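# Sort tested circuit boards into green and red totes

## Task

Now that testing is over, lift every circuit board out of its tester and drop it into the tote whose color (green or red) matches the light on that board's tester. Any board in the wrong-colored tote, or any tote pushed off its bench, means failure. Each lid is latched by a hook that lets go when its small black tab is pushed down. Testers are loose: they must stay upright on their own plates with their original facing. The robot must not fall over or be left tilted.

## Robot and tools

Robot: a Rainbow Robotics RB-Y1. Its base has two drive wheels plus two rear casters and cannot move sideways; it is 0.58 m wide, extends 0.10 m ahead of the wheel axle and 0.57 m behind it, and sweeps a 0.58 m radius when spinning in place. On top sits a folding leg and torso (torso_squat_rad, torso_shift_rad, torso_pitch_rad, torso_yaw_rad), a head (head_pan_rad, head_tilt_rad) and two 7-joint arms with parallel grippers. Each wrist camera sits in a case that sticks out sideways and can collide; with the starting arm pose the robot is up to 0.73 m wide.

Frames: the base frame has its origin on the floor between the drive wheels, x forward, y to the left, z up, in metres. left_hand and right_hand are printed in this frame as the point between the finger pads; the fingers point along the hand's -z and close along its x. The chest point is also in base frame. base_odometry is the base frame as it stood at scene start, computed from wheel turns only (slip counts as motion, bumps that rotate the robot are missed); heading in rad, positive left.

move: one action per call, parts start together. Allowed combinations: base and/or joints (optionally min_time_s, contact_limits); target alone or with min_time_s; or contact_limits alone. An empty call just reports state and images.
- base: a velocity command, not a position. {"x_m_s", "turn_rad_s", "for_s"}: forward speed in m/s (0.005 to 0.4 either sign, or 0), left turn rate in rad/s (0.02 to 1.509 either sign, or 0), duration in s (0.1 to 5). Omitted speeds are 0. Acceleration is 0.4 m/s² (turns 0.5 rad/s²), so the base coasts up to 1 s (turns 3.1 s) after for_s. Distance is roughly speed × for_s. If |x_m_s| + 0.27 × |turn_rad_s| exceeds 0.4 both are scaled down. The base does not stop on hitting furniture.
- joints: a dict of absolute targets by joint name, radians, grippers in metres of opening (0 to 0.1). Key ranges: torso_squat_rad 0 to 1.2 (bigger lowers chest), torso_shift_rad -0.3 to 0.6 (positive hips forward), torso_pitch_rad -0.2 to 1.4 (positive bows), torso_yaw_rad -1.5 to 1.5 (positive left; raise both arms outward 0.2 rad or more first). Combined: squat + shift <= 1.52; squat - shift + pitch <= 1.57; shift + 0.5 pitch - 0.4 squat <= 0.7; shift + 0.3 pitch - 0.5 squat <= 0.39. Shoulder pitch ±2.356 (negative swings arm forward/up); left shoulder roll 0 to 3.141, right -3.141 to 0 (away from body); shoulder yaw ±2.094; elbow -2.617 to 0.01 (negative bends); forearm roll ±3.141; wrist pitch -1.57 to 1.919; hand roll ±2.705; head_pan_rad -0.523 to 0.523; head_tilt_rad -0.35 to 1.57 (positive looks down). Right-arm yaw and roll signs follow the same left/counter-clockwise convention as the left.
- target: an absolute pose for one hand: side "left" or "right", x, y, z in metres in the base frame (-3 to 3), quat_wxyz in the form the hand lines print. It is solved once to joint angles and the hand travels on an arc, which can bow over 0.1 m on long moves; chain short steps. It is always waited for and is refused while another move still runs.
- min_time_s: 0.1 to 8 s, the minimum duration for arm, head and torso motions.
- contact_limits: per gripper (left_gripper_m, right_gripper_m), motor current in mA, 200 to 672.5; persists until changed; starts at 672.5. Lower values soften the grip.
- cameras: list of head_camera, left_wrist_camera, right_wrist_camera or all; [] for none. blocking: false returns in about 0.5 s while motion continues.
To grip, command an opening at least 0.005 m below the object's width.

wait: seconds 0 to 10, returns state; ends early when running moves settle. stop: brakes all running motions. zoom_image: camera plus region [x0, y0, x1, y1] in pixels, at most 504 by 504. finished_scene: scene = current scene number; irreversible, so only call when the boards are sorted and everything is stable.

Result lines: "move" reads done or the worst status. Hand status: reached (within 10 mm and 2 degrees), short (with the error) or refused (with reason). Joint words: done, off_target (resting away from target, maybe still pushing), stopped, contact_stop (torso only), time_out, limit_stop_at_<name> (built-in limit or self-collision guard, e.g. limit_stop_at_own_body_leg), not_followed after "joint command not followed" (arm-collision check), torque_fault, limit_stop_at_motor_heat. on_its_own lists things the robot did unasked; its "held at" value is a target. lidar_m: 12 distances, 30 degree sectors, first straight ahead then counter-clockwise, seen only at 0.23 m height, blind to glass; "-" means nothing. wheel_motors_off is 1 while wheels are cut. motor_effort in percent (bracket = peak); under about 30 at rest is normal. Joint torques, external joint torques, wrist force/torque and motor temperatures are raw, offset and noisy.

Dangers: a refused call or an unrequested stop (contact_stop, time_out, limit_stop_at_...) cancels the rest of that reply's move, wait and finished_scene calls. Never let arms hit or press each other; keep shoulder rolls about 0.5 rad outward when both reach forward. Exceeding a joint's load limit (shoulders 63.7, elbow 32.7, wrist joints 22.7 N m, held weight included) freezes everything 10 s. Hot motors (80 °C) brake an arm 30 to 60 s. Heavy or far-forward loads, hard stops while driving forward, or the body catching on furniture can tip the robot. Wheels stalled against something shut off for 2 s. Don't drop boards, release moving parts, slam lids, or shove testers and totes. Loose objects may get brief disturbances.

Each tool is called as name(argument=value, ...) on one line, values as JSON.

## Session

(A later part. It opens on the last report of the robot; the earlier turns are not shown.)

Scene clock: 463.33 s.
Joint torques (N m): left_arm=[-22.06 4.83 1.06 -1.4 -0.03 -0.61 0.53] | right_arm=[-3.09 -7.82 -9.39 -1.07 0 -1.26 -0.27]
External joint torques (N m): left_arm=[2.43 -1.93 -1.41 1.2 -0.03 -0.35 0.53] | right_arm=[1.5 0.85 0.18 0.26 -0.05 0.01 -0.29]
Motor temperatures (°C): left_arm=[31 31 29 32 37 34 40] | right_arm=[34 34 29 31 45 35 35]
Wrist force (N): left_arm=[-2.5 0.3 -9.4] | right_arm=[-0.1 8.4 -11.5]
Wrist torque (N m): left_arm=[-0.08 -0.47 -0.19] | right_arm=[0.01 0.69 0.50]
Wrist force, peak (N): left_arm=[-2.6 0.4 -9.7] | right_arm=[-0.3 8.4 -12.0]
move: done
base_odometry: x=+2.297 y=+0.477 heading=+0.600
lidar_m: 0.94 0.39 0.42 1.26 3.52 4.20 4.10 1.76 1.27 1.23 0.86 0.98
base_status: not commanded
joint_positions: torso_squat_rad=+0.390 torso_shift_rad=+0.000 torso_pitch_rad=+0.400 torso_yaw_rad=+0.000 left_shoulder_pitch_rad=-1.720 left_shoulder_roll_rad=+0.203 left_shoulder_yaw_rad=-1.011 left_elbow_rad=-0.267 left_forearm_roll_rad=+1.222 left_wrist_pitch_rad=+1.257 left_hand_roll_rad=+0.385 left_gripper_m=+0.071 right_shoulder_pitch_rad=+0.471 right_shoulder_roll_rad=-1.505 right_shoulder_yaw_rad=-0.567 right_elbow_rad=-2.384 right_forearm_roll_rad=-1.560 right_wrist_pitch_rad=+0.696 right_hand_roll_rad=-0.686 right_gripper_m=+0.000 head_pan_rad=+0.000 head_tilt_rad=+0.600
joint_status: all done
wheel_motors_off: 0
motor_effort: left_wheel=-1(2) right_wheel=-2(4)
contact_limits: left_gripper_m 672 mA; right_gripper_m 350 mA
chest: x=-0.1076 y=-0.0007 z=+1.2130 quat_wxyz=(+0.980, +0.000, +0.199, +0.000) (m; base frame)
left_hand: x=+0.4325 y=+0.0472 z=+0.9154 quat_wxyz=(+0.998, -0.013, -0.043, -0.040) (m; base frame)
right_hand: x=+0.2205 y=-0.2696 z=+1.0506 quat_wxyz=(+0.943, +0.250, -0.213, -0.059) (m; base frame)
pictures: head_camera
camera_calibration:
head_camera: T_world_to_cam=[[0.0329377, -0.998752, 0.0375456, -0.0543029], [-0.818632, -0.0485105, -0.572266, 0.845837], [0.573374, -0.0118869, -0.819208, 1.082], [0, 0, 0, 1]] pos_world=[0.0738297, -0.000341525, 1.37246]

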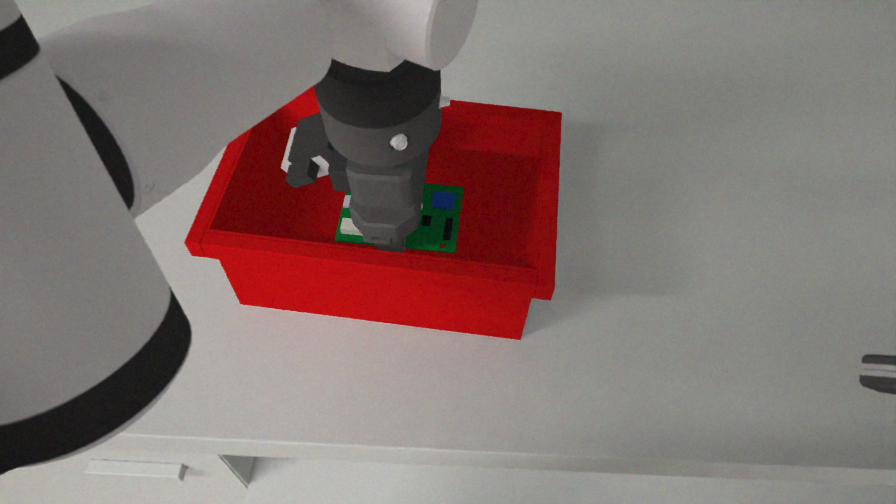

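move(joints={"left_gripper_m":0.083}, cameras=["left_wrist_camera"])

move(target={"side":"left","x":0.436,"y":0.047,"z":1.0,"quat_wxyz":[0.9992,0,0,-0.04]}, min_time_s=1.5, cameras=["left_wrist_camera"])

move(target={"side":"left","x":0.40,"y":0.08,"z":1.12,"quat_wxyz":[1,0,0,0]}, min_time_s=1.5, cameras=["head_camera"])

move(target={"side":"left","x":0.27,"y":0.30,"z":1.15,"quat_wxyz":[0.995,0,0,0.101]}, min_time_s=2, cameras=["head_camera"])

Scene clock: 473.40 s.
Joint torques (N m): left_arm=[-22.2 4.92 1.37 -1.46 0.02 -0.53 0.44] | right_arm=[-3.32 -7.69 -9.5 -1.07 0.04 -1.25 -0.24]
External joint torques (N m): left_arm=[2.29 -1.85 -1.1 1.13 0.03 -0.27 0.45] | right_arm=[1.27 0.98 0.08 0.26 -0.01 0.02 -0.27]
Motor temperatures (°C): left_arm=[31 31 29 32 37 34 40] | right_arm=[34 34 29 31 45 35 35]
Wrist force (N): left_arm=[-2.7 0.5 -9.1] | right_arm=[-0.3 8.0 -11.5]
Wrist torque (N m): left_arm=[-0.10 -0.50 -0.20] | right_arm=[0.05 0.68 0.52]
Wrist force, peak (N): left_arm=[-2.6 0.7 -9.7] | right_arm=[-0.3 8.5 -11.9]
move: done
base_odometry: x=+2.297 y=+0.477 heading=+0.600
lidar_m: 0.94 0.40 0.42 1.27 3.53 4.19 4.11 1.76 1.28 1.23 0.86 0.98
base_status: not commanded
joint_positions: torso_squat_rad=+0.390 torso_shift_rad=+0.000 torso_pitch_rad=+0.400 torso_yaw_rad=+0.000 left_shoulder_pitch_rad=-1.720 left_shoulder_roll_rad=+0.203 left_shoulder_yaw_rad=-1.011 left_elbow_rad=-0.267 left_forearm_roll_rad=+1.222 left_wrist_pitch_rad=+1.257 left_hand_roll_rad=+0.385 left_gripper_m=+0.083 right_shoulder_pitch_rad=+0.471 right_shoulder_roll_rad=-1.505 right_shoulder_yaw_rad=-0.567 right_elbow_rad=-2.384 right_forearm_roll_rad=-1.560 right_wrist_pitch_rad=+0.696 right_hand_roll_rad=-0.686 right_gripper_m=+0.000 head_pan_rad=+0.000 head_tilt_rad=+0.600
joint_status: all done
wheel_motors_off: 0
motor_effort: left_wheel=-1(2) right_wheel=-3(4)
contact_limits: left_gripper_m 672 mA; right_gripper_m 350 mA
chest: x=-0.1076 y=-0.0007 z=+1.2130 quat_wxyz=(+0.980, +0.000, +0.199, +0.000) (m; base frame)
left_hand: x=+0.4325 y=+0.0472 z=+0.9154 quat_wxyz=(+0.998, -0.013, -0.043, -0.040) (m; base frame)
right_hand: x=+0.2205 y=-0.2696 z=+1.0506 quat_wxyz=(+0.943, +0.250, -0.213, -0.059) (m; base frame)
pictures: left_wrist_camera
camera_calibration:
left_wrist_camera: T_world_to_cam=[[0.995167, -0.06357, 0.0748451, -0.497288], [-0.0928898, -0.856615, 0.507526, -0.349686], [0.03185, -0.512026, -0.858379, 0.865174], [0, 0, 0, 1]] pos_world=[0.434846, 0.111832, 0.957342]

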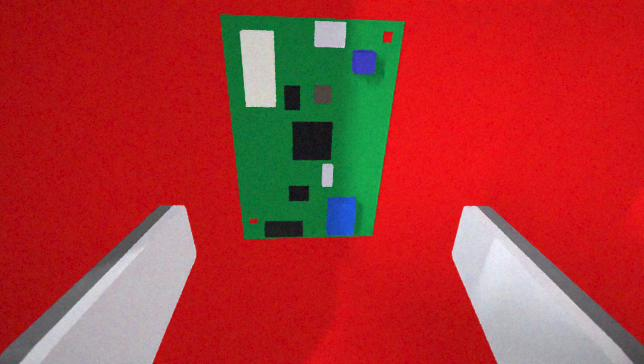

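Scene clock: 475.23 s.
Joint torques (N m): left_arm=[-24.43 8.6 3.77 -1.4 0.42 0.22 -0.28] | right_arm=[-3.47 -7.68 -9.68 -1.25 0 -1.33 -0.2]
External joint torques (N m): left_arm=[0.75 0.75 1.24 1.17 0.41 0.37 -0.28] | right_arm=[1.12 0.99 -0.1 0.08 -0.05 -0.06 -0.22]
Motor temperatures (°C): left_arm=[31 31 29 32 37 34 40] | right_arm=[34 34 29 31 45 35 35]
Wrist force (N): left_arm=[-1.9 0.4 -9.1] | right_arm=[-0.3 8.3 -11.8]
Wrist torque (N m): left_arm=[-0.06 -0.41 -0.20] | right_arm=[-0.01 0.69 0.49]
Wrist force, peak (N): left_arm=[-2.3 0.2 -9.5] | right_arm=[-0.2 8.4 -11.9]
move: done
base_odometry: x=+2.297 y=+0.477 heading=+0.600
lidar_m: 0.94 0.40 0.42 1.27 3.53 4.19 4.09 1.76 1.28 1.23 0.87 0.98
base_status: not commanded
joint_positions: torso_squat_rad=+0.390 torso_shift_rad=+0.000 torso_pitch_rad=+0.400 torso_yaw_rad=+0.000 left_shoulder_pitch_rad=-1.877 left_shoulder_roll_rad=+0.248 left_shoulder_yaw_rad=-0.981 left_elbow_rad=-0.267 left_forearm_roll_rad=+1.261 left_wrist_pitch_rad=+1.474 left_hand_roll_rad=+0.377 left_gripper_m=+0.083 right_shoulder_pitch_rad=+0.471 right_shoulder_roll_rad=-1.505 right_shoulder_yaw_rad=-0.567 right_elbow_rad=-2.384 right_forearm_roll_rad=-1.560 right_wrist_pitch_rad=+0.696 right_hand_roll_rad=-0.686 right_gripper_m=+0.000 head_pan_rad=+0.000 head_tilt_rad=+0.600
joint_status: all done
wheel_motors_off: 0
motor_effort: left_wheel=+0(3) right_wheel=-1(4)
contact_limits: left_gripper_m 672 mA; right_gripper_m 350 mA
chest: x=-0.1076 y=-0.0007 z=+1.2130 quat_wxyz=(+0.980, +0.000, +0.199, +0.000) (m; base frame)
left_hand: x=+0.4354 y=+0.0471 z=+1.0000 quat_wxyz=(+0.999, -0.004, -0.016, -0.040) (m; base frame)
left_hand_status: reached (checked arc, as near as the solve gets, planned for 1.5 s): 1 mm and 1.9 deg off.
right_hand: x=+0.2205 y=-0.2696 z=+1.0506 quat_wxyz=(+0.943, +0.250, -0.213, -0.059) (m; base frame)
pictures: left_wrist_camera
camera_calibration:
left_wrist_camera: T_world_to_cam=[[0.997711, -0.0649127, 0.0189272, -0.451623], [-0.0657518, -0.866147, 0.495445, -0.391785], [-0.0157669, -0.495556, -0.868433, 0.967623], [0, 0, 0, 1]] pos_world=[0.440085, 0.110851, 1.04297]

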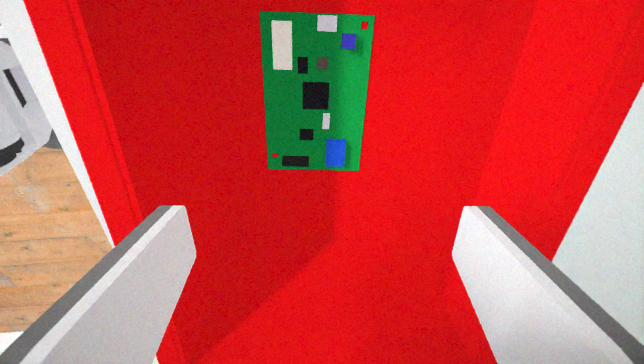

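Scene clock: 477.07 s.
Joint torques (N m): left_arm=[-22.62 7.74 8.14 -2.69 0.41 0.08 0.2] | right_arm=[-3.34 -7.93 -9.43 -1.14 -0.05 -1.33 -0.26]
External joint torques (N m): left_arm=[1.41 -0.18 0.72 -0.44 0.38 0.13 0.2] | right_arm=[1.25 0.74 0.15 0.19 -0.1 -0.06 -0.28]
Motor temperatures (°C): left_arm=[31 31 29 32 37 34 40] | right_arm=[34 34 29 31 45 35 35]
Wrist force (N): left_arm=[-2.3 -0.2 -9.4] | right_arm=[-0.2 8.2 -11.6]
Wrist torque (N m): left_arm=[-0.02 -0.45 -0.22] | right_arm=[0.00 0.68 0.51]
Wrist force, peak (N): left_arm=[-1.7 0.8 -9.7] | right_arm=[-0.6 8.4 -11.9]
move: done
base_odometry: x=+2.297 y=+0.477 heading=+0.600
lidar_m: 0.94 0.40 0.42 1.27 3.52 4.19 4.11 1.76 1.28 1.23 0.87 0.98
base_status: not commanded
joint_positions: torso_squat_rad=+0.390 torso_shift_rad=+0.000 torso_pitch_rad=+0.400 torso_yaw_rad=+0.000 left_shoulder_pitch_rad=-1.877 left_shoulder_roll_rad=+0.611 left_shoulder_yaw_rad=-0.882 left_elbow_rad=-0.945 left_forearm_roll_rad=+1.346 left_wrist_pitch_rad=+1.844 left_hand_roll_rad=+0.766 left_gripper_m=+0.083 right_shoulder_pitch_rad=+0.471 right_shoulder_roll_rad=-1.505 right_shoulder_yaw_rad=-0.567 right_elbow_rad=-2.384 right_forearm_roll_rad=-1.560 right_wrist_pitch_rad=+0.696 right_hand_roll_rad=-0.686 right_gripper_m=+0.000 head_pan_rad=+0.000 head_tilt_rad=+0.600
joint_status: all done
wheel_motors_off: 0
motor_effort: left_wheel=-2(3) right_wheel=-3(4)
contact_limits: left_gripper_m 672 mA; right_gripper_m 350 mA
chest: x=-0.1076 y=-0.0007 z=+1.2130 quat_wxyz=(+0.980, +0.000, +0.199, +0.000) (m; base frame)
left_hand: x=+0.3994 y=+0.0800 z=+1.1203 quat_wxyz=(+1.000, +0.001, +0.005, -0.001) (m; base frame)
left_hand_status: reached (checked arc, planned for 1.5 s): 1 mm and 0.5 deg off.
right_hand: x=+0.2205 y=-0.2696 z=+1.0506 quat_wxyz=(+0.943, +0.250, -0.213, -0.059) (m; base frame)
pictures: head_camera
camera_calibration:
head_camera: T_world_to_cam=[[0.0329441, -0.998751, 0.0375743, -0.0543174], [-0.818635, -0.0485322, -0.57226, 0.845832], [0.573368, -0.0119071, -0.819211, 1.082], [0, 0, 0, 1]] pos_world=[0.0738339, -0.000316099, 1.37246]

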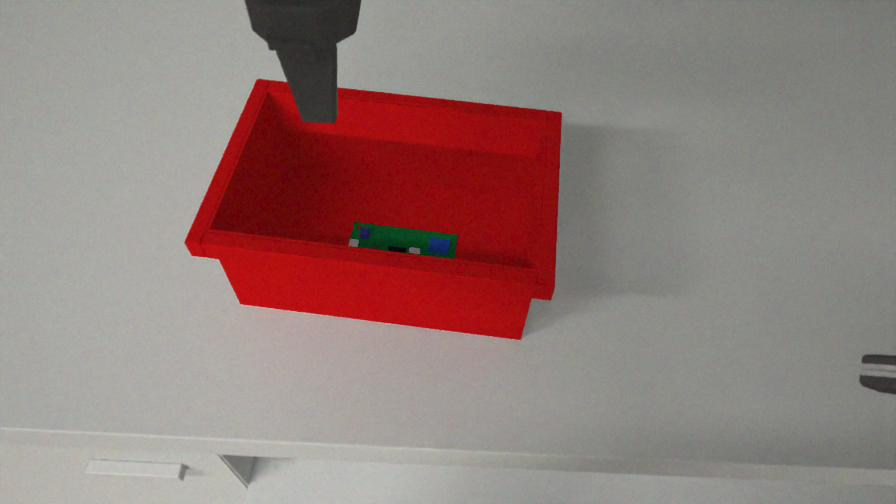

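Scene clock: 479.40 s.
Joint torques (N m): left_arm=[-11.96 9.46 10.95 1.2 0.13 -0.36 0.33] | right_arm=[-3.44 -7.66 -9.36 -1.33 -0.09 -1.37 -0.16]
External joint torques (N m): left_arm=[1.65 -0.03 1 -0.52 0.1 -0.31 0.33] | right_arm=[1.15 1.01 0.22 0 -0.14 -0.1 -0.18]
Motor temperatures (°C): left_arm=[31 31 29 32 37 34 40] | right_arm=[34 34 29 31 45 35 35]
Wrist force (N): left_arm=[-2.2 -0.1 -9.3] | right_arm=[-0.2 8.3 -11.6]
Wrist torque (N m): left_arm=[-0.06 -0.46 -0.21] | right_arm=[0.00 0.68 0.50]
Wrist force, peak (N): left_arm=[-1.8 -0.1 -9.9] | right_arm=[-0.2 8.3 -11.9]
move: done
base_odometry: x=+2.297 y=+0.477 heading=+0.600
lidar_m: 0.94 0.39 0.43 1.27 3.53 4.19 4.10 1.76 1.29 1.23 0.86 0.98
base_status: not commanded
joint_positions: torso_squat_rad=+0.390 torso_shift_rad=+0.000 torso_pitch_rad=+0.400 torso_yaw_rad=+0.000 left_shoulder_pitch_rad=-1.547 left_shoulder_roll_rad=+1.594 left_shoulder_yaw_rad=-0.856 left_elbow_rad=-1.861 left_forearm_roll_rad=+1.790 left_wrist_pitch_rad=+1.707 left_hand_roll_rad=+0.962 left_gripper_m=+0.083 right_shoulder_pitch_rad=+0.471 right_shoulder_roll_rad=-1.505 right_shoulder_yaw_rad=-0.567 right_elbow_rad=-2.384 right_forearm_roll_rad=-1.560 right_wrist_pitch_rad=+0.696 right_hand_roll_rad=-0.686 right_gripper_m=+0.000 head_pan_rad=+0.000 head_tilt_rad=+0.600
joint_status: all done
wheel_motors_off: 0
motor_effort: left_wheel=+0(2) right_wheel=-2(5)
contact_limits: left_gripper_m 672 mA; right_gripper_m 350 mA
chest: x=-0.1076 y=-0.0007 z=+1.2130 quat_wxyz=(+0.980, +0.000, +0.199, +0.000) (m; base frame)
left_hand: x=+0.2701 y=+0.2999 z=+1.1501 quat_wxyz=(+0.995, +0.000, +0.000, +0.101) (m; base frame)
left_hand_status: reached (checked arc, planned for 2.0 s): 0 mm and 0.1 deg off.
right_hand: x=+0.2205 y=-0.2696 z=+1.0506 quat_wxyz=(+0.943, +0.250, -0.213, -0.059) (m; base frame)
pictures: head_camera
camera_calibration:
head_camera: T_world_to_cam=[[0.0329365, -0.998752, 0.0375333, -0.0542947], [-0.818659, -0.0485019, -0.572228, 0.845807], [0.573334, -0.0118798, -0.819235, 1.082], [0, 0, 0, 1]] pos_world=[0.0738655, -0.000349702, 1.37245]

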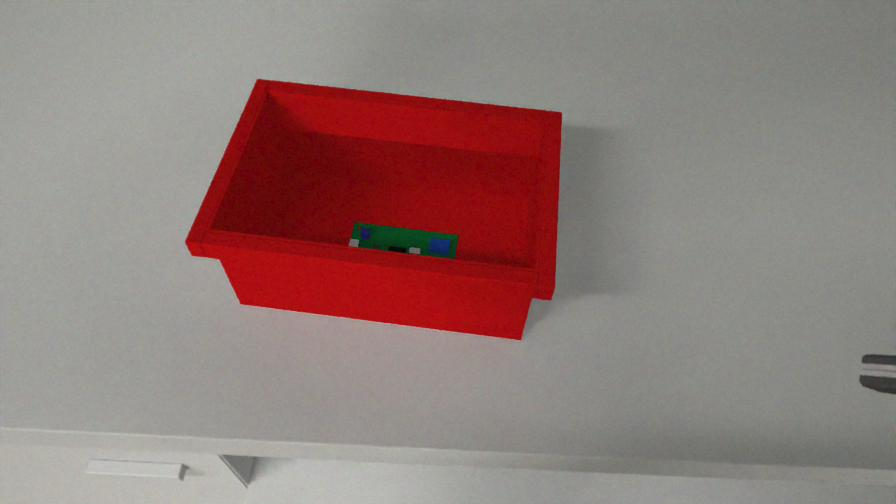

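move(base={"x_m_s":-0.25,"for_s":3.2}, joints={"left_gripper_m":0.0}, cameras=[])

move(joints={"torso_pitch_rad":0.15,"torso_squat_rad":0.35}, base={"turn_rad_s":0.9,"for_s":2.633}, cameras=["head_camera"])

Scene clock: 491.10 s.
Joint torques (N m): left_arm=[-12.23 9.14 10.44 1.2 0.15 -0.22 0.41] | right_arm=[-3.03 -7.69 -9.47 -1.16 -0.01 -1.37 -0.27]
External joint torques (N m): left_arm=[1.37 -0.35 0.49 -0.52 0.12 -0.17 0.41] | right_arm=[1.55 0.98 0.1 0.17 -0.06 -0.1 -0.29]
Motor temperatures (°C): left_arm=[30 31 29 32 37 34 40] | right_arm=[34 34 29 31 45 35 35]
Wrist force (N): left_arm=[-2.4 0.0 -9.4] | right_arm=[-0.2 8.1 -11.4]
Wrist torque (N m): left_arm=[-0.05 -0.49 -0.20] | right_arm=[0.04 0.69 0.49]
Wrist force, peak (N): left_arm=[-2.7 0.2 -9.6] | right_arm=[0.1 8.3 -12.3]
move: done
base_odometry: x=+1.637 y=+0.025 heading=+0.601
lidar_m: 1.13 1.14 1.64 3.37 3.53 3.39 3.30 1.76 1.28 1.23 1.27 1.34
base_status: done (sent for 3.2 of 3.2 s)
joint_positions: torso_squat_rad=+0.390 torso_shift_rad=+0.000 torso_pitch_rad=+0.400 torso_yaw_rad=+0.000 left_shoulder_pitch_rad=-1.547 left_shoulder_roll_rad=+1.595 left_shoulder_yaw_rad=-0.856 left_elbow_rad=-1.861 left_forearm_roll_rad=+1.790 left_wrist_pitch_rad=+1.707 left_hand_roll_rad=+0.962 left_gripper_m=+0.000 right_shoulder_pitch_rad=+0.471 right_shoulder_roll_rad=-1.505 right_shoulder_yaw_rad=-0.567 right_elbow_rad=-2.384 right_forearm_roll_rad=-1.560 right_wrist_pitch_rad=+0.696 right_hand_roll_rad=-0.686 right_gripper_m=+0.000 head_pan_rad=+0.000 head_tilt_rad=+0.600
joint_status: all done
wheel_motors_off: 0
motor_effort: left_wheel=+5(22) right_wheel=-3(22)
contact_limits: left_gripper_m 672 mA; right_gripper_m 350 mA
chest: x=-0.1076 y=-0.0007 z=+1.2130 quat_wxyz=(+0.980, +0.000, +0.199, +0.000) (m; base frame)
left_hand: x=+0.2701 y=+0.3000 z=+1.1501 quat_wxyz=(+0.995, +0.000, +0.000, +0.101) (m; base frame)
right_hand: x=+0.2205 y=-0.2696 z=+1.0506 quat_wxyz=(+0.943, +0.250, -0.213, -0.059) (m; base frame)
pictures: none
No camera images: "cameras" was empty.

Scene clock: 495.80 s.
Joint torques (N m): left_arm=[-12.19 6.76 9.62 2.27 -0.05 -0.44 0.34] | right_arm=[-5.04 -9.91 -10.13 -0.14 0.15 -1.65 -0.27]
External joint torques (N m): left_arm=[1.13 0.01 0.2 -0.61 0.25 -0.03 0.36] | right_arm=[1.27 1.11 0.08 -0.02 -0.11 -0.05 -0.3]
Motor temperatures (°C): left_arm=[30 31 29 32 37 34 40] | right_arm=[34 34 29 31 45 35 35]
Wrist force (N): left_arm=[-3.4 0.4 -9.2] | right_arm=[-1.8 7.9 -10.9]
Wrist torque (N m): left_arm=[-0.11 -0.50 -0.19] | right_arm=[0.06 0.57 0.50]
Wrist force, peak (N): left_arm=[-3.5 0.7 -9.5] | right_arm=[-0.5 8.0 -12.0]
move: done
base_odometry: x=+1.637 y=+0.025 heading=+2.971
lidar_m: 3.75 3.37 2.44 1.41 1.22 1.22 1.35 1.75 1.13 1.29 2.62 3.37
base_status: done (sent for 2.63 of 2.63 s)
joint_positions: torso_squat_rad=+0.350 torso_shift_rad=+0.000 torso_pitch_rad=+0.150 torso_yaw_rad=+0.000 left_shoulder_pitch_rad=-1.547 left_shoulder_roll_rad=+1.595 left_shoulder_yaw_rad=-0.856 left_elbow_rad=-1.861 left_forearm_roll_rad=+1.790 left_wrist_pitch_rad=+1.707 left_hand_roll_rad=+0.962 left_gripper_m=+0.000 right_shoulder_pitch_rad=+0.471 right_shoulder_roll_rad=-1.505 right_shoulder_yaw_rad=-0.567 right_elbow_rad=-2.384 right_forearm_roll_rad=-1.560 right_wrist_pitch_rad=+0.696 right_hand_roll_rad=-0.686 right_gripper_m=+0.000 head_pan_rad=+0.000 head_tilt_rad=+0.600
joint_status: all done
wheel_motors_off: 0
motor_effort: left_wheel=+1(28) right_wheel=+2(27)
contact_limits: left_gripper_m 672 mA; right_gripper_m 350 mA
chest: x=-0.1819 y=-0.0007 z=+1.2440 quat_wxyz=(+0.997, +0.000, +0.075, +0.000) (m; base frame)
left_hand: x=+0.1996 y=+0.2999 z=+1.2766 quat_wxyz=(+0.987, -0.012, -0.124, +0.100) (m; base frame)
right_hand: x=+0.1761 y=-0.2697 z=+1.1679 quat_wxyz=(+0.909, +0.255, -0.329, -0.027) (m; base frame)
pictures: head_camera
camera_calibration:
head_camera: T_world_to_cam=[[0.0224646, -0.998757, 0.0444933, -0.0636028], [-0.65157, -0.0483808, -0.757044, 1.06304], [0.758256, -0.0119838, -0.651847, 0.975472], [0, 0, 0, 1]] pos_world=[-0.0455867, -0.000403335, 1.44345]

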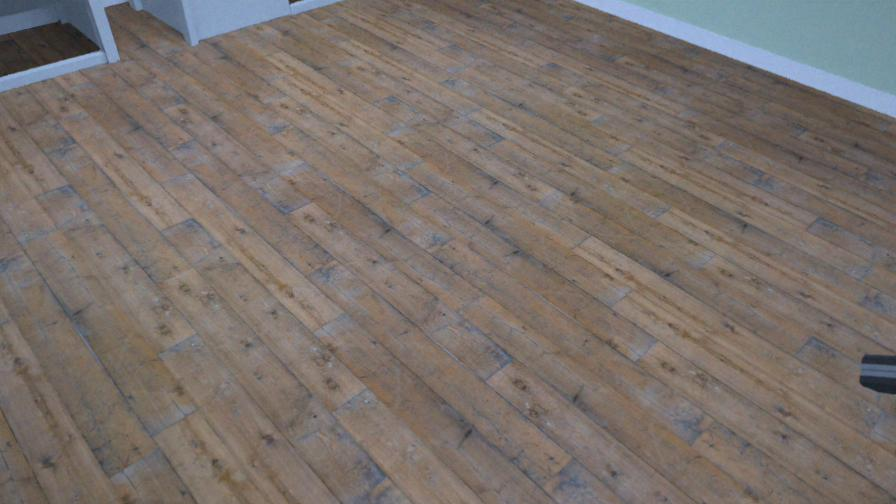

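move(base={"x_m_s":0.4,"for_s":4.5}, cameras=[])

move(base={"x_m_s":0.4,"for_s":3.0}, cameras=[])

move(base={"turn_rad_s":0.6,"for_s":1.32}, joints={"head_tilt_rad":0.4}, cameras=["head_camera"])

Scene clock: 508.87 s.
Joint torques (N m): left_arm=[-12.18 6.63 9.68 2.28 -0.08 -0.51 0.36] | right_arm=[-5.13 -10.1 -10.21 0.03 0.12 -1.63 -0.23]
External joint torques (N m): left_arm=[1.14 -0.13 0.26 -0.6 0.23 -0.1 0.37] | right_arm=[1.18 0.91 0 0.15 -0.14 -0.04 -0.27]
Motor temperatures (°C): left_arm=[30 31 29 32 37 34 40] | right_arm=[34 34 29 31 45 35 35]
Wrist force (N): left_arm=[-3.2 0.5 -9.5] | right_arm=[-1.4 8.3 -11.1]
Wrist torque (N m): left_arm=[-0.11 -0.47 -0.16] | right_arm=[0.00 0.63 0.50]
Wrist force, peak (N): left_arm=[-3.7 0.5 -9.6] | right_arm=[-1.7 8.4 -11.2]
move: done
base_odometry: x=-0.137 y=+0.331 heading=+2.971
lidar_m: 2.48 1.92 1.91 2.52 2.50 2.49 2.89 2.34 2.35 2.43 2.13 2.14
base_status: done (sent for 4.5 of 4.5 s)
joint_positions: torso_squat_rad=+0.350 torso_shift_rad=+0.000 torso_pitch_rad=+0.150 torso_yaw_rad=+0.000 left_shoulder_pitch_rad=-1.547 left_shoulder_roll_rad=+1.595 left_shoulder_yaw_rad=-0.856 left_elbow_rad=-1.861 left_forearm_roll_rad=+1.790 left_wrist_pitch_rad=+1.707 left_hand_roll_rad=+0.962 left_gripper_m=+0.000 right_shoulder_pitch_rad=+0.471 right_shoulder_roll_rad=-1.505 right_shoulder_yaw_rad=-0.567 right_elbow_rad=-2.384 right_forearm_roll_rad=-1.560 right_wrist_pitch_rad=+0.696 right_hand_roll_rad=-0.686 right_gripper_m=+0.000 head_pan_rad=+0.000 head_tilt_rad=+0.600
joint_status: not commanded
wheel_motors_off: 0
motor_effort: left_wheel=-1(29) right_wheel=-3(30)
contact_limits: left_gripper_m 672 mA; right_gripper_m 350 mA
chest: x=-0.1818 y=-0.0007 z=+1.2440 quat_wxyz=(+0.997, +0.000, +0.075, +0.000) (m; base frame)
left_hand: x=+0.1998 y=+0.2999 z=+1.2765 quat_wxyz=(+0.987, -0.012, -0.124, +0.100) (m; base frame)
right_hand: x=+0.1762 y=-0.2697 z=+1.1678 quat_wxyz=(+0.909, +0.255, -0.329, -0.027) (m; base frame)
pictures: none
No camera images: "cameras" was empty.

Scene clock: 513.33 s.
Joint torques (N m): left_arm=[-12.33 6.34 9.79 2.35 -0.09 -0.5 0.28] | right_arm=[-4.62 -10.22 -9.99 0.07 0.13 -1.66 -0.2]
External joint torques (N m): left_arm=[0.99 -0.41 0.37 -0.53 0.22 -0.09 0.29] | right_arm=[1.68 0.79 0.23 0.19 -0.12 -0.07 -0.24]
Motor temperatures (°C): left_arm=[30 31 29 32 37 34 40] | right_arm=[34 34 29 31 45 35 35]
Wrist force (N): left_arm=[-3.1 0.4 -9.4] | right_arm=[-2.0 8.1 -10.8]
Wrist torque (N m): left_arm=[-0.10 -0.48 -0.18] | right_arm=[0.03 0.57 0.49]
Wrist force, peak (N): left_arm=[-3.4 0.1 -9.6] | right_arm=[-1.7 8.4 -11.3]
move: done
base_odometry: x=-1.319 y=+0.535 heading=+2.971
lidar_m: 1.41 1.78 1.14 1.28 2.63 3.34 3.88 3.29 2.54 1.50 1.29 1.29
base_status: done (sent for 3 of 3 s)
joint_positions: torso_squat_rad=+0.350 torso_shift_rad=+0.000 torso_pitch_rad=+0.150 torso_yaw_rad=+0.000 left_shoulder_pitch_rad=-1.547 left_shoulder_roll_rad=+1.595 left_shoulder_yaw_rad=-0.856 left_elbow_rad=-1.861 left_forearm_roll_rad=+1.790 left_wrist_pitch_rad=+1.707 left_hand_roll_rad=+0.962 left_gripper_m=+0.000 right_shoulder_pitch_rad=+0.471 right_shoulder_roll_rad=-1.505 right_shoulder_yaw_rad=-0.567 right_elbow_rad=-2.384 right_forearm_roll_rad=-1.560 right_wrist_pitch_rad=+0.696 right_hand_roll_rad=-0.686 right_gripper_m=+0.000 head_pan_rad=+0.000 head_tilt_rad=+0.600
joint_status: not commanded
wheel_motors_off: 0
motor_effort: left_wheel=+1(27) right_wheel=-3(20)
contact_limits: left_gripper_m 672 mA; right_gripper_m 350 mA
chest: x=-0.1818 y=-0.0007 z=+1.2440 quat_wxyz=(+0.997, +0.000, +0.075, +0.000) (m; base frame)
left_hand: x=+0.1998 y=+0.2999 z=+1.2765 quat_wxyz=(+0.987, -0.012, -0.124, +0.100) (m; base frame)
right_hand: x=+0.1762 y=-0.2697 z=+1.1678 quat_wxyz=(+0.909, +0.255, -0.329, -0.027) (m; base frame)
pictures: none
No camera images: "cameras" was empty.

Scene clock: 516.17 s.
Joint torques (N m): left_arm=[-12.16 6.51 9.62 2.34 0 -0.45 0.35] | right_arm=[-5.05 -10.03 -9.85 0.01 0.08 -1.72 -0.2]
External joint torques (N m): left_arm=[1.16 -0.24 0.2 -0.55 0.3 -0.04 0.36] | right_arm=[1.26 0.98 0.37 0.13 -0.18 -0.13 -0.24]
Motor temperatures (°C): left_arm=[30 31 29 32 37 34 40] | right_arm=[34 34 29 31 45 35 35]
Wrist force (N): left_arm=[-3.3 0.5 -9.0] | right_arm=[-1.8 8.3 -10.6]
Wrist torque (N m): left_arm=[-0.10 -0.49 -0.17] | right_arm=[0.01 0.56 0.50]
Wrist force, peak (N): left_arm=[-3.6 0.3 -9.5] | right_arm=[-1.6 8.4 -11.2]
move: done
base_odometry: x=-1.319 y=+0.535 heading=-2.512
lidar_m: 1.14 1.15 1.66 3.35 3.48 3.30 3.20 1.82 1.34 1.29 1.34 1.41
base_status: done (sent for 1.33 of 1.33 s)
joint_positions: torso_squat_rad=+0.350 torso_shift_rad=+0.000 torso_pitch_rad=+0.150 torso_yaw_rad=+0.000 left_shoulder_pitch_rad=-1.547 left_shoulder_roll_rad=+1.595 left_shoulder_yaw_rad=-0.856 left_elbow_rad=-1.861 left_forearm_roll_rad=+1.790 left_wrist_pitch_rad=+1.707 left_hand_roll_rad=+0.962 left_gripper_m=+0.000 right_shoulder_pitch_rad=+0.471 right_shoulder_roll_rad=-1.505 right_shoulder_yaw_rad=-0.567 right_elbow_rad=-2.384 right_forearm_roll_rad=-1.560 right_wrist_pitch_rad=+0.696 right_hand_roll_rad=-0.686 right_gripper_m=+0.000 head_pan_rad=+0.000 head_tilt_rad=+0.400
joint_status: all done
wheel_motors_off: 0
motor_effort: left_wheel=+1(29) right_wheel=+2(27)
contact_limits: left_gripper_m 672 mA; right_gripper_m 350 mA
chest: x=-0.1818 y=-0.0007 z=+1.2440 quat_wxyz=(+0.997, +0.000, +0.075, +0.000) (m; base frame)
left_hand: x=+0.1997 y=+0.2999 z=+1.2765 quat_wxyz=(+0.987, -0.012, -0.124, +0.100) (m; base frame)
right_hand: x=+0.1762 y=-0.2697 z=+1.1678 quat_wxyz=(+0.909, +0.255, -0.329, -0.027) (m; base frame)
pictures: head_camera
camera_calibration:
head_camera: T_world_to_cam=[[0.0130103, -0.998759, 0.0480692, -0.0699666], [-0.48844, -0.0482954, -0.87126, 1.24867], [0.8725, -0.0121435, -0.488462, 0.755157], [0, 0, 0, 1]] pos_world=[-0.0480625, -0.00040429, 1.46015]

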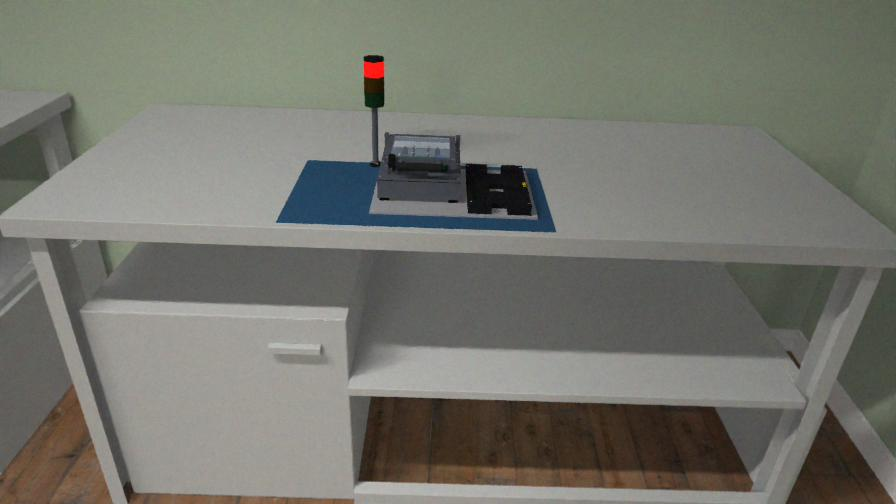

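move(joints={"torso_pitch_rad":0.4,"head_tilt_rad":0.6}, base={"x_m_s":0.2,"for_s":2.5}, cameras=["head_camera"])

Scene clock: 527.77 s.
Joint torques (N m): left_arm=[-12.45 8.55 9.66 1.32 0.25 -0.19 0.37] | right_arm=[-3.15 -7.9 -9.38 -1.13 -0.07 -1.31 -0.18]
External joint torques (N m): left_arm=[1.15 -0.94 -0.29 -0.4 0.22 -0.14 0.37] | right_arm=[1.43 0.77 0.2 0.2 -0.12 -0.04 -0.21]
Motor temperatures (°C): left_arm=[30 31 29 32 37 34 40] | right_arm=[34 34 29 31 45 35 35]
Wrist force (N): left_arm=[-2.1 -0.1 -9.2] | right_arm=[-0.1 8.3 -11.6]
Wrist torque (N m): left_arm=[-0.06 -0.44 -0.21] | right_arm=[0.02 0.70 0.50]
Wrist force, peak (N): left_arm=[-3.5 0.2 -9.5] | right_arm=[-0.1 8.1 -12.1]
move: done
base_odometry: x=-1.724 y=+0.241 heading=-2.512
lidar_m: 0.84 0.64 0.86 2.70 3.48 3.89 3.70 1.84 1.35 1.30 1.07 1.29
base_status: done (sent for 2.5 of 2.5 s)
joint_positions: torso_squat_rad=+0.350 torso_shift_rad=+0.000 torso_pitch_rad=+0.400 torso_yaw_rad=+0.000 left_shoulder_pitch_rad=-1.547 left_shoulder_roll_rad=+1.595 left_shoulder_yaw_rad=-0.856 left_elbow_rad=-1.861 left_forearm_roll_rad=+1.790 left_wrist_pitch_rad=+1.707 left_hand_roll_rad=+0.962 left_gripper_m=+0.000 right_shoulder_pitch_rad=+0.471 right_shoulder_roll_rad=-1.505 right_shoulder_yaw_rad=-0.567 right_elbow_rad=-2.384 right_forearm_roll_rad=-1.560 right_wrist_pitch_rad=+0.696 right_hand_roll_rad=-0.686 right_gripper_m=+0.000 head_pan_rad=+0.000 head_tilt_rad=+0.600
joint_status: all done
wheel_motors_off: 0
motor_effort: left_wheel=+1(32) right_wheel=+0(33)
contact_limits: left_gripper_m 672 mA; right_gripper_m 350 mA
chest: x=-0.1075 y=-0.0007 z=+1.2231 quat_wxyz=(+0.980, +0.000, +0.199, +0.000) (m; base frame)
left_hand: x=+0.2702 y=+0.3000 z=+1.1602 quat_wxyz=(+0.995, +0.000, +0.000, +0.101) (m; base frame)
right_hand: x=+0.2205 y=-0.2696 z=+1.0607 quat_wxyz=(+0.943, +0.250, -0.213, -0.059) (m; base frame)
pictures: head_camera
camera_calibration:
head_camera: T_world_to_cam=[[0.0329542, -0.998752, 0.0375332, -0.0546775], [-0.818757, -0.0485143, -0.572087, 0.85148], [0.573194, -0.0118779, -0.819334, 1.09034], [0, 0, 0, 1]] pos_world=[0.0739824, -0.000349364, 1.38252]

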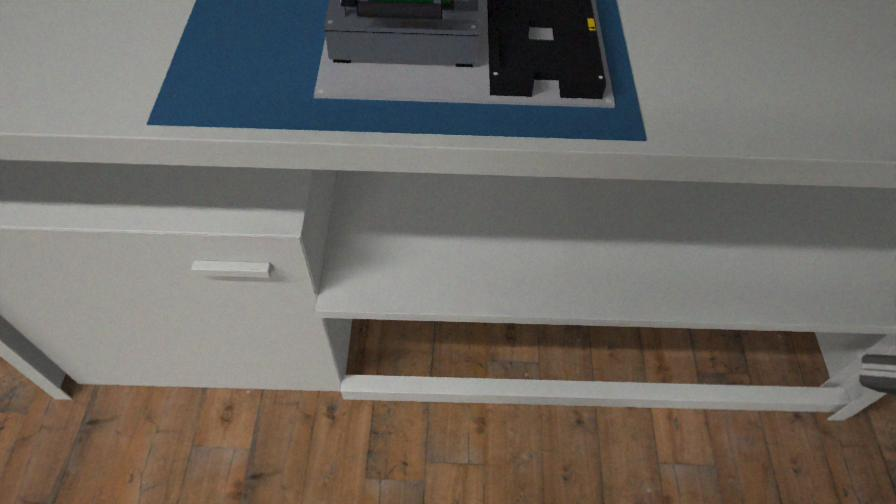

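move(base={"turn_rad_s":0.1,"for_s":0.4}, cameras=[])

move(base={"x_m_s":0.15,"for_s":2.6}, cameras=["head_camera"])

Scene clock: 536.83 s.
Joint torques (N m): left_arm=[-12.5 8.59 9.81 1.36 0.21 -0.11 0.37] | right_arm=[-3.11 -7.49 -9.44 -1.11 0 -1.38 -0.19]
External joint torques (N m): left_arm=[1.1 -0.9 -0.14 -0.35 0.18 -0.05 0.37] | right_arm=[1.48 1.18 0.13 0.22 -0.06 -0.11 -0.22]
Motor temperatures (°C): left_arm=[30 31 29 32 37 34 40] | right_arm=[34 34 29 31 45 35 35]
Wrist force (N): left_arm=[-1.7 0.2 -9.1] | right_arm=[-0.4 8.1 -11.7]
Wrist torque (N m): left_arm=[-0.08 -0.39 -0.19] | right_arm=[0.04 0.67 0.51]
Wrist force, peak (N): left_arm=[-2.0 0.3 -10.0] | right_arm=[-0.2 8.6 -12.0]
move: done
base_odometry: x=-1.724 y=+0.241 heading=-2.473
lidar_m: 0.73 0.66 0.91 3.04 3.52 3.79 3.70 1.77 1.34 1.30 1.07 1.31
base_status: done (sent for 0.4 of 0.4 s)
joint_positions: torso_squat_rad=+0.350 torso_shift_rad=+0.000 torso_pitch_rad=+0.400 torso_yaw_rad=+0.000 left_shoulder_pitch_rad=-1.547 left_shoulder_roll_rad=+1.595 left_shoulder_yaw_rad=-0.856 left_elbow_rad=-1.861 left_forearm_roll_rad=+1.790 left_wrist_pitch_rad=+1.707 left_hand_roll_rad=+0.962 left_gripper_m=+0.000 right_shoulder_pitch_rad=+0.471 right_shoulder_roll_rad=-1.505 right_shoulder_yaw_rad=-0.567 right_elbow_rad=-2.384 right_forearm_roll_rad=-1.560 right_wrist_pitch_rad=+0.696 right_hand_roll_rad=-0.686 right_gripper_m=+0.000 head_pan_rad=+0.000 head_tilt_rad=+0.600
joint_status: not commanded
wheel_motors_off: 0
motor_effort: left_wheel=-5(28) right_wheel=+2(26)
contact_limits: left_gripper_m 672 mA; right_gripper_m 350 mA
chest: x=-0.1075 y=-0.0007 z=+1.2231 quat_wxyz=(+0.980, +0.000, +0.199, +0.000) (m; base frame)
left_hand: x=+0.2701 y=+0.3000 z=+1.1602 quat_wxyz=(+0.995, +0.000, +0.000, +0.101) (m; base frame)
right_hand: x=+0.2205 y=-0.2696 z=+1.0607 quat_wxyz=(+0.943, +0.250, -0.213, -0.059) (m; base frame)
pictures: none
No camera images: "cameras" was empty.

Scene clock: 540.37 s.
Joint torques (N m): left_arm=[-12.53 8.62 9.74 1.36 0.2 -0.11 0.38] | right_arm=[-3.35 -7.77 -9.22 -0.99 -0.03 -1.31 -0.2]
External joint torques (N m): left_arm=[1.07 -0.87 -0.22 -0.36 0.17 -0.06 0.38] | right_arm=[1.23 0.9 0.35 0.33 -0.09 -0.04 -0.22]
Motor temperatures (°C): left_arm=[30 31 29 32 37 34 40] | right_arm=[34 34 29 31 45 35 35]
Wrist force (N): left_arm=[-2.0 -0.1 -9.3] | right_arm=[-0.3 8.1 -11.3]
Wrist torque (N m): left_arm=[-0.05 -0.42 -0.20] | right_arm=[0.06 0.68 0.50]
Wrist force, peak (N): left_arm=[-1.7 0.0 -9.8] | right_arm=[-0.4 8.4 -12.2]
move: done
base_odometry: x=-2.030 y=-0.001 heading=-2.473
lidar_m: 0.71 0.30 0.34 0.85 3.49 4.26 4.09 1.78 1.35 0.93 0.93 0.91
base_status: done (sent for 2.6 of 2.6 s)
joint_positions: torso_squat_rad=+0.350 torso_shift_rad=+0.000 torso_pitch_rad=+0.400 torso_yaw_rad=+0.000 left_shoulder_pitch_rad=-1.547 left_shoulder_roll_rad=+1.595 left_shoulder_yaw_rad=-0.856 left_elbow_rad=-1.861 left_forearm_roll_rad=+1.790 left_wrist_pitch_rad=+1.707 left_hand_roll_rad=+0.962 left_gripper_m=+0.000 right_shoulder_pitch_rad=+0.471 right_shoulder_roll_rad=-1.505 right_shoulder_yaw_rad=-0.567 right_elbow_rad=-2.384 right_forearm_roll_rad=-1.560 right_wrist_pitch_rad=+0.696 right_hand_roll_rad=-0.686 right_gripper_m=+0.000 head_pan_rad=+0.000 head_tilt_rad=+0.600
joint_status: not commanded
wheel_motors_off: 0
motor_effort: left_wheel=+0(30) right_wheel=-2(23)
contact_limits: left_gripper_m 672 mA; right_gripper_m 350 mA
chest: x=-0.1076 y=-0.0007 z=+1.2231 quat_wxyz=(+0.980, +0.000, +0.199, +0.000) (m; base frame)
left_hand: x=+0.2701 y=+0.3000 z=+1.1602 quat_wxyz=(+0.995, +0.000, +0.000, +0.101) (m; base frame)
right_hand: x=+0.2205 y=-0.2696 z=+1.0607 quat_wxyz=(+0.943, +0.250, -0.213, -0.059) (m; base frame)
pictures: head_camera
camera_calibration:
head_camera: T_world_to_cam=[[0.0329398, -0.998752, 0.0375401, -0.0546839], [-0.818687, -0.0485079, -0.572188, 0.851554], [0.573295, -0.0118858, -0.819263, 1.09031], [0, 0, 0, 1]] pos_world=[0.0738861, -0.000349186, 1.38256]

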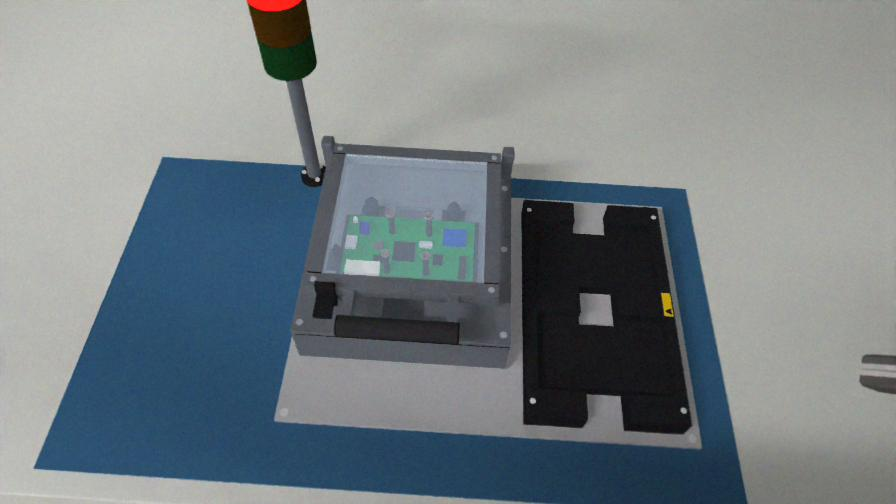

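move(base={"turn_rad_s":-0.06,"for_s":0.5}, cameras=[])

move(base={"x_m_s":0.04,"for_s":0.4}, cameras=["head_camera"])

Scene clock: 551.10 s.
Joint torques (N m): left_arm=[-12.66 8.51 9.88 1.37 0.24 -0.08 0.26] | right_arm=[-3.28 -8.02 -9.23 -0.97 -0.12 -1.19 -0.15]
External joint torques (N m): left_arm=[0.94 -0.97 -0.08 -0.35 0.21 -0.02 0.26] | right_arm=[1.3 0.65 0.34 0.36 -0.17 0.08 -0.18]
Motor temperatures (°C): left_arm=[30 31 29 32 37 34 40] | right_arm=[34 34 29 31 45 35 35]
Wrist force (N): left_arm=[-2.1 -0.1 -9.3] | right_arm=[-0.2 8.4 -11.7]
Wrist torque (N m): left_arm=[-0.07 -0.45 -0.19] | right_arm=[-0.01 0.69 0.49]
Wrist force, peak (N): left_arm=[-1.9 -0.1 -9.7] | right_arm=[-0.4 8.4 -11.9]
move: done
base_odometry: x=-2.030 y=-0.001 heading=-2.502
lidar_m: 0.77 0.30 0.32 0.82 3.46 4.27 4.10 1.84 1.36 0.93 0.93 0.92
base_status: done (sent for 0.5 of 0.5 s)
joint_positions: torso_squat_rad=+0.350 torso_shift_rad=+0.000 torso_pitch_rad=+0.400 torso_yaw_rad=+0.000 left_shoulder_pitch_rad=-1.547 left_shoulder_roll_rad=+1.595 left_shoulder_yaw_rad=-0.856 left_elbow_rad=-1.861 left_forearm_roll_rad=+1.790 left_wrist_pitch_rad=+1.707 left_hand_roll_rad=+0.962 left_gripper_m=+0.000 right_shoulder_pitch_rad=+0.471 right_shoulder_roll_rad=-1.505 right_shoulder_yaw_rad=-0.567 right_elbow_rad=-2.384 right_forearm_roll_rad=-1.560 right_wrist_pitch_rad=+0.696 right_hand_roll_rad=-0.686 right_gripper_m=+0.000 head_pan_rad=+0.000 head_tilt_rad=+0.600
joint_status: not commanded
wheel_motors_off: 0
motor_effort: left_wheel=+3(25) right_wheel=-5(23)
contact_limits: left_gripper_m 672 mA; right_gripper_m 350 mA
chest: x=-0.1076 y=-0.0007 z=+1.2231 quat_wxyz=(+0.980, +0.000, +0.199, +0.000) (m; base frame)
left_hand: x=+0.2701 y=+0.3000 z=+1.1602 quat_wxyz=(+0.995, +0.000, +0.000, +0.101) (m; base frame)
right_hand: x=+0.2205 y=-0.2696 z=+1.0607 quat_wxyz=(+0.943, +0.250, -0.213, -0.059) (m; base frame)
pictures: none
No camera images: "cameras" was empty.

Scene clock: 552.30 s.
Joint torques (N m): left_arm=[-12.47 8.51 9.89 1.34 0.26 -0.11 0.32] | right_arm=[-3.13 -7.7 -9.29 -1.02 -0.08 -1.38 -0.17]
External joint torques (N m): left_arm=[1.13 -0.98 -0.07 -0.38 0.23 -0.06 0.32] | right_arm=[1.45 0.97 0.28 0.31 -0.13 -0.11 -0.2]
Motor temperatures (°C): left_arm=[30 31 29 32 37 34 40] | right_arm=[34 34 29 31 45 35 35]
Wrist force (N): left_arm=[-2.0 0.0 -9.4] | right_arm=[-0.4 8.2 -11.4]
Wrist torque (N m): left_arm=[-0.06 -0.42 -0.21] | right_arm=[0.03 0.67 0.51]
Wrist force, peak (N): left_arm=[-1.7 -0.1 -9.8] | right_arm=[-0.2 8.1 -12.3]
move: done
base_odometry: x=-2.042 y=-0.011 heading=-2.502
lidar_m: 0.78 0.29 0.30 0.81 3.46 4.28 4.12 1.84 1.37 0.92 0.92 0.90
base_status: done (sent for 0.4 of 0.4 s)
joint_positions: torso_squat_rad=+0.350 torso_shift_rad=+0.000 torso_pitch_rad=+0.400 torso_yaw_rad=+0.000 left_shoulder_pitch_rad=-1.547 left_shoulder_roll_rad=+1.595 left_shoulder_yaw_rad=-0.856 left_elbow_rad=-1.861 left_forearm_roll_rad=+1.790 left_wrist_pitch_rad=+1.707 left_hand_roll_rad=+0.962 left_gripper_m=+0.000 right_shoulder_pitch_rad=+0.471 right_shoulder_roll_rad=-1.505 right_shoulder_yaw_rad=-0.567 right_elbow_rad=-2.384 right_forearm_roll_rad=-1.560 right_wrist_pitch_rad=+0.696 right_hand_roll_rad=-0.686 right_gripper_m=+0.000 head_pan_rad=+0.000 head_tilt_rad=+0.600
joint_status: not commanded
wheel_motors_off: 0
motor_effort: left_wheel=-1(23) right_wheel=+2(22)
contact_limits: left_gripper_m 672 mA; right_gripper_m 350 mA
chest: x=-0.1076 y=-0.0007 z=+1.2231 quat_wxyz=(+0.980, +0.000, +0.199, +0.000) (m; base frame)
left_hand: x=+0.2701 y=+0.3000 z=+1.1602 quat_wxyz=(+0.995, +0.000, +0.000, +0.101) (m; base frame)
right_hand: x=+0.2205 y=-0.2696 z=+1.0607 quat_wxyz=(+0.943, +0.250, -0.213, -0.059) (m; base frame)
pictures: head_camera
camera_calibration:
head_camera: T_world_to_cam=[[0.0329376, -0.998752, 0.0375415, -0.0546839], [-0.818686, -0.0485069, -0.57219, 0.85156], [0.573297, -0.0118881, -0.819262, 1.09031], [0, 0, 0, 1]] pos_world=[0.0738903, -0.000347279, 1.38256]

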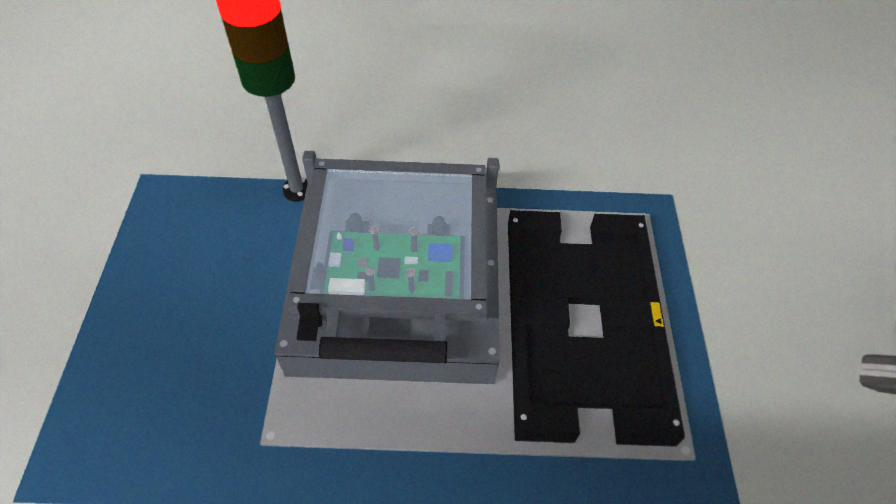

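move(joints={"right_gripper_m":0.06}, cameras=[])

move(target={"side":"right","x":0.20,"y":-0.04,"z":0.972,"quat_wxyz":[0.701,0.0923,-0.701,0.0923]}, min_time_s=2.5, cameras=[])

move(target={"side":"right","x":0.222,"y":0.011,"z":0.969,"quat_wxyz":[0.701,0.0923,-0.701,0.0923]}, min_time_s=1.5, cameras=["head_camera","right_wrist_camera"])

Scene clock: 561.33 s.
Joint torques (N m): left_arm=[-12.76 8.66 9.98 1.37 0.2 -0.09 0.32] | right_arm=[-3.24 -7.71 -9.3 -1.06 -0.15 -1.27 -0.18]
External joint torques (N m): left_arm=[0.84 -0.83 0.02 -0.35 0.17 -0.04 0.32] | right_arm=[1.35 0.96 0.27 0.27 -0.2 0 -0.2]
Motor temperatures (°C): left_arm=[30 31 29 32 37 34 40] | right_arm=[34 34 29 31 45 35 35]
Wrist force (N): left_arm=[-1.9 0.0 -9.4] | right_arm=[0.0 8.4 -11.7]
Wrist torque (N m): left_arm=[-0.06 -0.42 -0.19] | right_arm=[0.00 0.71 0.52]
Wrist force, peak (N): left_arm=[-1.8 0.1 -9.8] | right_arm=[-0.4 8.4 -12.0]
move: done
base_odometry: x=-2.042 y=-0.011 heading=-2.502
lidar_m: 0.78 0.29 0.30 0.81 3.46 4.27 4.11 1.85 1.36 0.92 0.94 0.90
base_status: not commanded
joint_positions: torso_squat_rad=+0.350 torso_shift_rad=+0.000 torso_pitch_rad=+0.400 torso_yaw_rad=+0.000 left_shoulder_pitch_rad=-1.547 left_shoulder_roll_rad=+1.595 left_shoulder_yaw_rad=-0.856 left_elbow_rad=-1.861 left_forearm_roll_rad=+1.790 left_wrist_pitch_rad=+1.707 left_hand_roll_rad=+0.962 left_gripper_m=+0.000 right_shoulder_pitch_rad=+0.471 right_shoulder_roll_rad=-1.505 right_shoulder_yaw_rad=-0.567 right_elbow_rad=-2.384 right_forearm_roll_rad=-1.560 right_wrist_pitch_rad=+0.696 right_hand_roll_rad=-0.686 right_gripper_m=+0.060 head_pan_rad=+0.000 head_tilt_rad=+0.600
joint_status: all done
wheel_motors_off: 0
motor_effort: left_wheel=+0(2) right_wheel=+1(3)
contact_limits: left_gripper_m 672 mA; right_gripper_m 350 mA
chest: x=-0.1076 y=-0.0007 z=+1.2231 quat_wxyz=(+0.980, +0.000, +0.199, +0.000) (m; base frame)
left_hand: x=+0.2701 y=+0.3000 z=+1.1602 quat_wxyz=(+0.995, +0.000, +0.000, +0.101) (m; base frame)
right_hand: x=+0.2205 y=-0.2696 z=+1.0607 quat_wxyz=(+0.943, +0.250, -0.213, -0.059) (m; base frame)
pictures: none
No camera images: "cameras" was empty.

Scene clock: 564.17 s.
Joint torques (N m): left_arm=[-12.59 8.62 9.89 1.33 0.15 -0.11 0.41] | right_arm=[0.45 4.07 2.69 -8.02 0.08 -1.91 0.01]
External joint torques (N m): left_arm=[1.01 -0.87 -0.07 -0.39 0.12 -0.05 0.41] | right_arm=[-1.17 0.8 -0.44 1.84 -0.44 0 -0.05]
Motor temperatures (°C): left_arm=[30 31 29 32 37 34 40] | right_arm=[34 34 29 31 45 35 35]
Wrist force (N): left_arm=[-2.0 0.0 -9.5] | right_arm=[-4.3 10.8 -7.0]
Wrist torque (N m): left_arm=[-0.08 -0.42 -0.20] | right_arm=[-0.10 0.46 0.48]
Wrist force, peak (N): left_arm=[-1.8 0.2 -9.8] | right_arm=[-0.9 8.9 -11.7]
move: done
base_odometry: x=-2.042 y=-0.011 heading=-2.502
lidar_m: 0.77 0.29 0.30 0.81 3.46 4.28 4.11 1.84 1.36 0.92 0.93 0.90
base_status: not commanded
joint_positions: torso_squat_rad=+0.350 torso_shift_rad=+0.000 torso_pitch_rad=+0.400 torso_yaw_rad=+0.000 left_shoulder_pitch_rad=-1.547 left_shoulder_roll_rad=+1.595 left_shoulder_yaw_rad=-0.856 left_elbow_rad=-1.861 left_forearm_roll_rad=+1.790 left_wrist_pitch_rad=+1.707 left_hand_roll_rad=+0.962 left_gripper_m=+0.000 right_shoulder_pitch_rad=+0.345 right_shoulder_roll_rad=+0.000 right_shoulder_yaw_rad=+0.537 right_elbow_rad=-1.950 right_forearm_roll_rad=-0.131 right_wrist_pitch_rad=-0.309 right_hand_roll_rad=+0.413 right_gripper_m=+0.060 head_pan_rad=+0.000 head_tilt_rad=+0.600
joint_status: all done
wheel_motors_off: 0
motor_effort: left_wheel=+0(2) right_wheel=+2(3)
contact_limits: left_gripper_m 672 mA; right_gripper_m 350 mA
chest: x=-0.1076 y=-0.0007 z=+1.2231 quat_wxyz=(+0.980, +0.000, +0.199, +0.000) (m; base frame)
left_hand: x=+0.2700 y=+0.3000 z=+1.1603 quat_wxyz=(+0.995, +0.000, +0.000, +0.101) (m; base frame)
right_hand: x=+0.1999 y=-0.0403 z=+0.9719 quat_wxyz=(+0.700, +0.096, -0.701, +0.095) (m; base frame)
right_hand_status: reached (checked arc, planned for 2.5 s): 0 mm and 0.5 deg off.
pictures: none
No camera images: "cameras" was empty.

Scene clock: 566.00 s.
Joint torques (N m): left_arm=[-12.52 8.85 9.85 1.3 0.18 -0.14 0.38] | right_arm=[-2.13 6.09 3.97 -7.98 0.43 -1.23 0.22]
External joint torques (N m): left_arm=[1.09 -0.64 -0.11 -0.42 0.15 -0.08 0.38] | right_arm=[-1.26 0.37 0.6 2.01 -0.48 -0.21 0.16]
Motor temperatures (°C): left_arm=[30 31 29 32 37 34 40] | right_arm=[34 34 29 31 45 35 35]
Wrist force (N): left_arm=[-1.8 -0.2 -9.3] | right_arm=[-4.0 11.0 -7.2]
Wrist torque (N m): left_arm=[-0.06 -0.42 -0.20] | right_arm=[-0.14 0.51 0.46]
Wrist force, peak (N): left_arm=[-1.9 -0.1 -9.7] | right_arm=[-4.7 11.3 -7.2]
move: done
base_odometry: x=-2.042 y=-0.011 heading=-2.502
lidar_m: 0.77 0.29 0.30 0.81 3.46 4.28 4.12 1.84 1.36 0.92 0.93 0.90
base_status: not commanded
joint_positions: torso_squat_rad=+0.350 torso_shift_rad=+0.000 torso_pitch_rad=+0.400 torso_yaw_rad=+0.000 left_shoulder_pitch_rad=-1.547 left_shoulder_roll_rad=+1.595 left_shoulder_yaw_rad=-0.856 left_elbow_rad=-1.861 left_forearm_roll_rad=+1.790 left_wrist_pitch_rad=+1.707 left_hand_roll_rad=+0.962 left_gripper_m=+0.000 right_shoulder_pitch_rad=+0.137 right_shoulder_roll_rad=+0.000 right_shoulder_yaw_rad=+0.680 right_elbow_rad=-1.807 right_forearm_roll_rad=-0.781 right_wrist_pitch_rad=-0.407 right_hand_roll_rad=+1.058 right_gripper_m=+0.060 head_pan_rad=+0.000 head_tilt_rad=+0.600
joint_status: all done
wheel_motors_off: 0
motor_effort: left_wheel=+0(2) right_wheel=+2(4)
contact_limits: left_gripper_m 672 mA; right_gripper_m 350 mA
chest: x=-0.1076 y=-0.0007 z=+1.2231 quat_wxyz=(+0.980, +0.000, +0.199, +0.000) (m; base frame)
left_hand: x=+0.2700 y=+0.3000 z=+1.1603 quat_wxyz=(+0.995, +0.000, +0.000, +0.101) (m; base frame)
right_hand: x=+0.2219 y=+0.0108 z=+0.9687 quat_wxyz=(+0.700, +0.094, -0.702, +0.093) (m; base frame)
right_hand_status: reached (checked arc, planned for 1.5 s): 0 mm and 0.3 deg off.
pictures: head_camera, right_wrist_camera
camera_calibration:
head_camera: T_world_to_cam=[[0.0329183, -0.998752, 0.0375589, -0.0547013], [-0.818611, -0.0485027, -0.572297, 0.851646], [0.573405, -0.0119071, -0.819186, 1.09028], [0, 0, 0, 1]] pos_world=[0.0737946, -0.000343774, 1.38259]
right_wrist_camera: T_world_to_cam=[[0.0140458, 0.0254598, -0.999577, 0.967364], [-0.664162, 0.747526, 0.00970725, 0.163091], [0.747457, 0.663745, 0.027409, -0.12792], [0, 0, 0, 1]] pos_world=[0.190346, -0.0616373, 0.968878]

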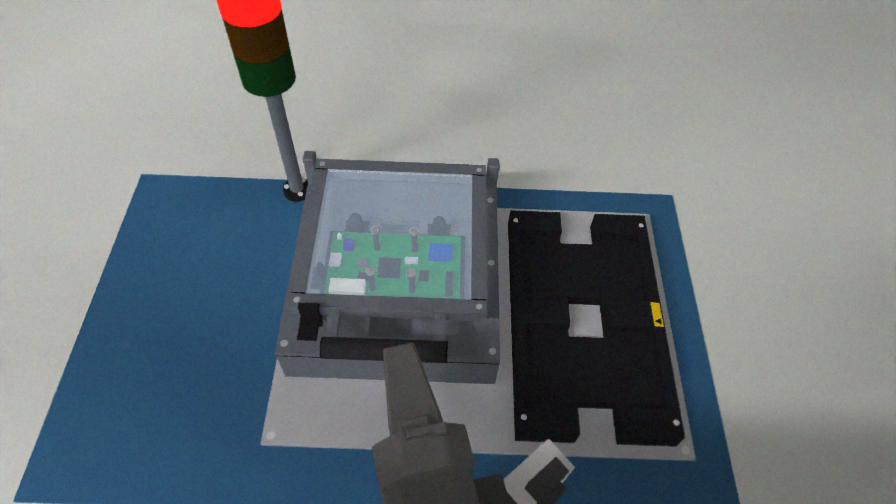

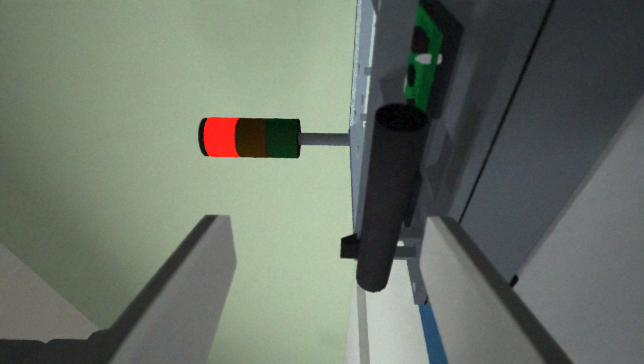

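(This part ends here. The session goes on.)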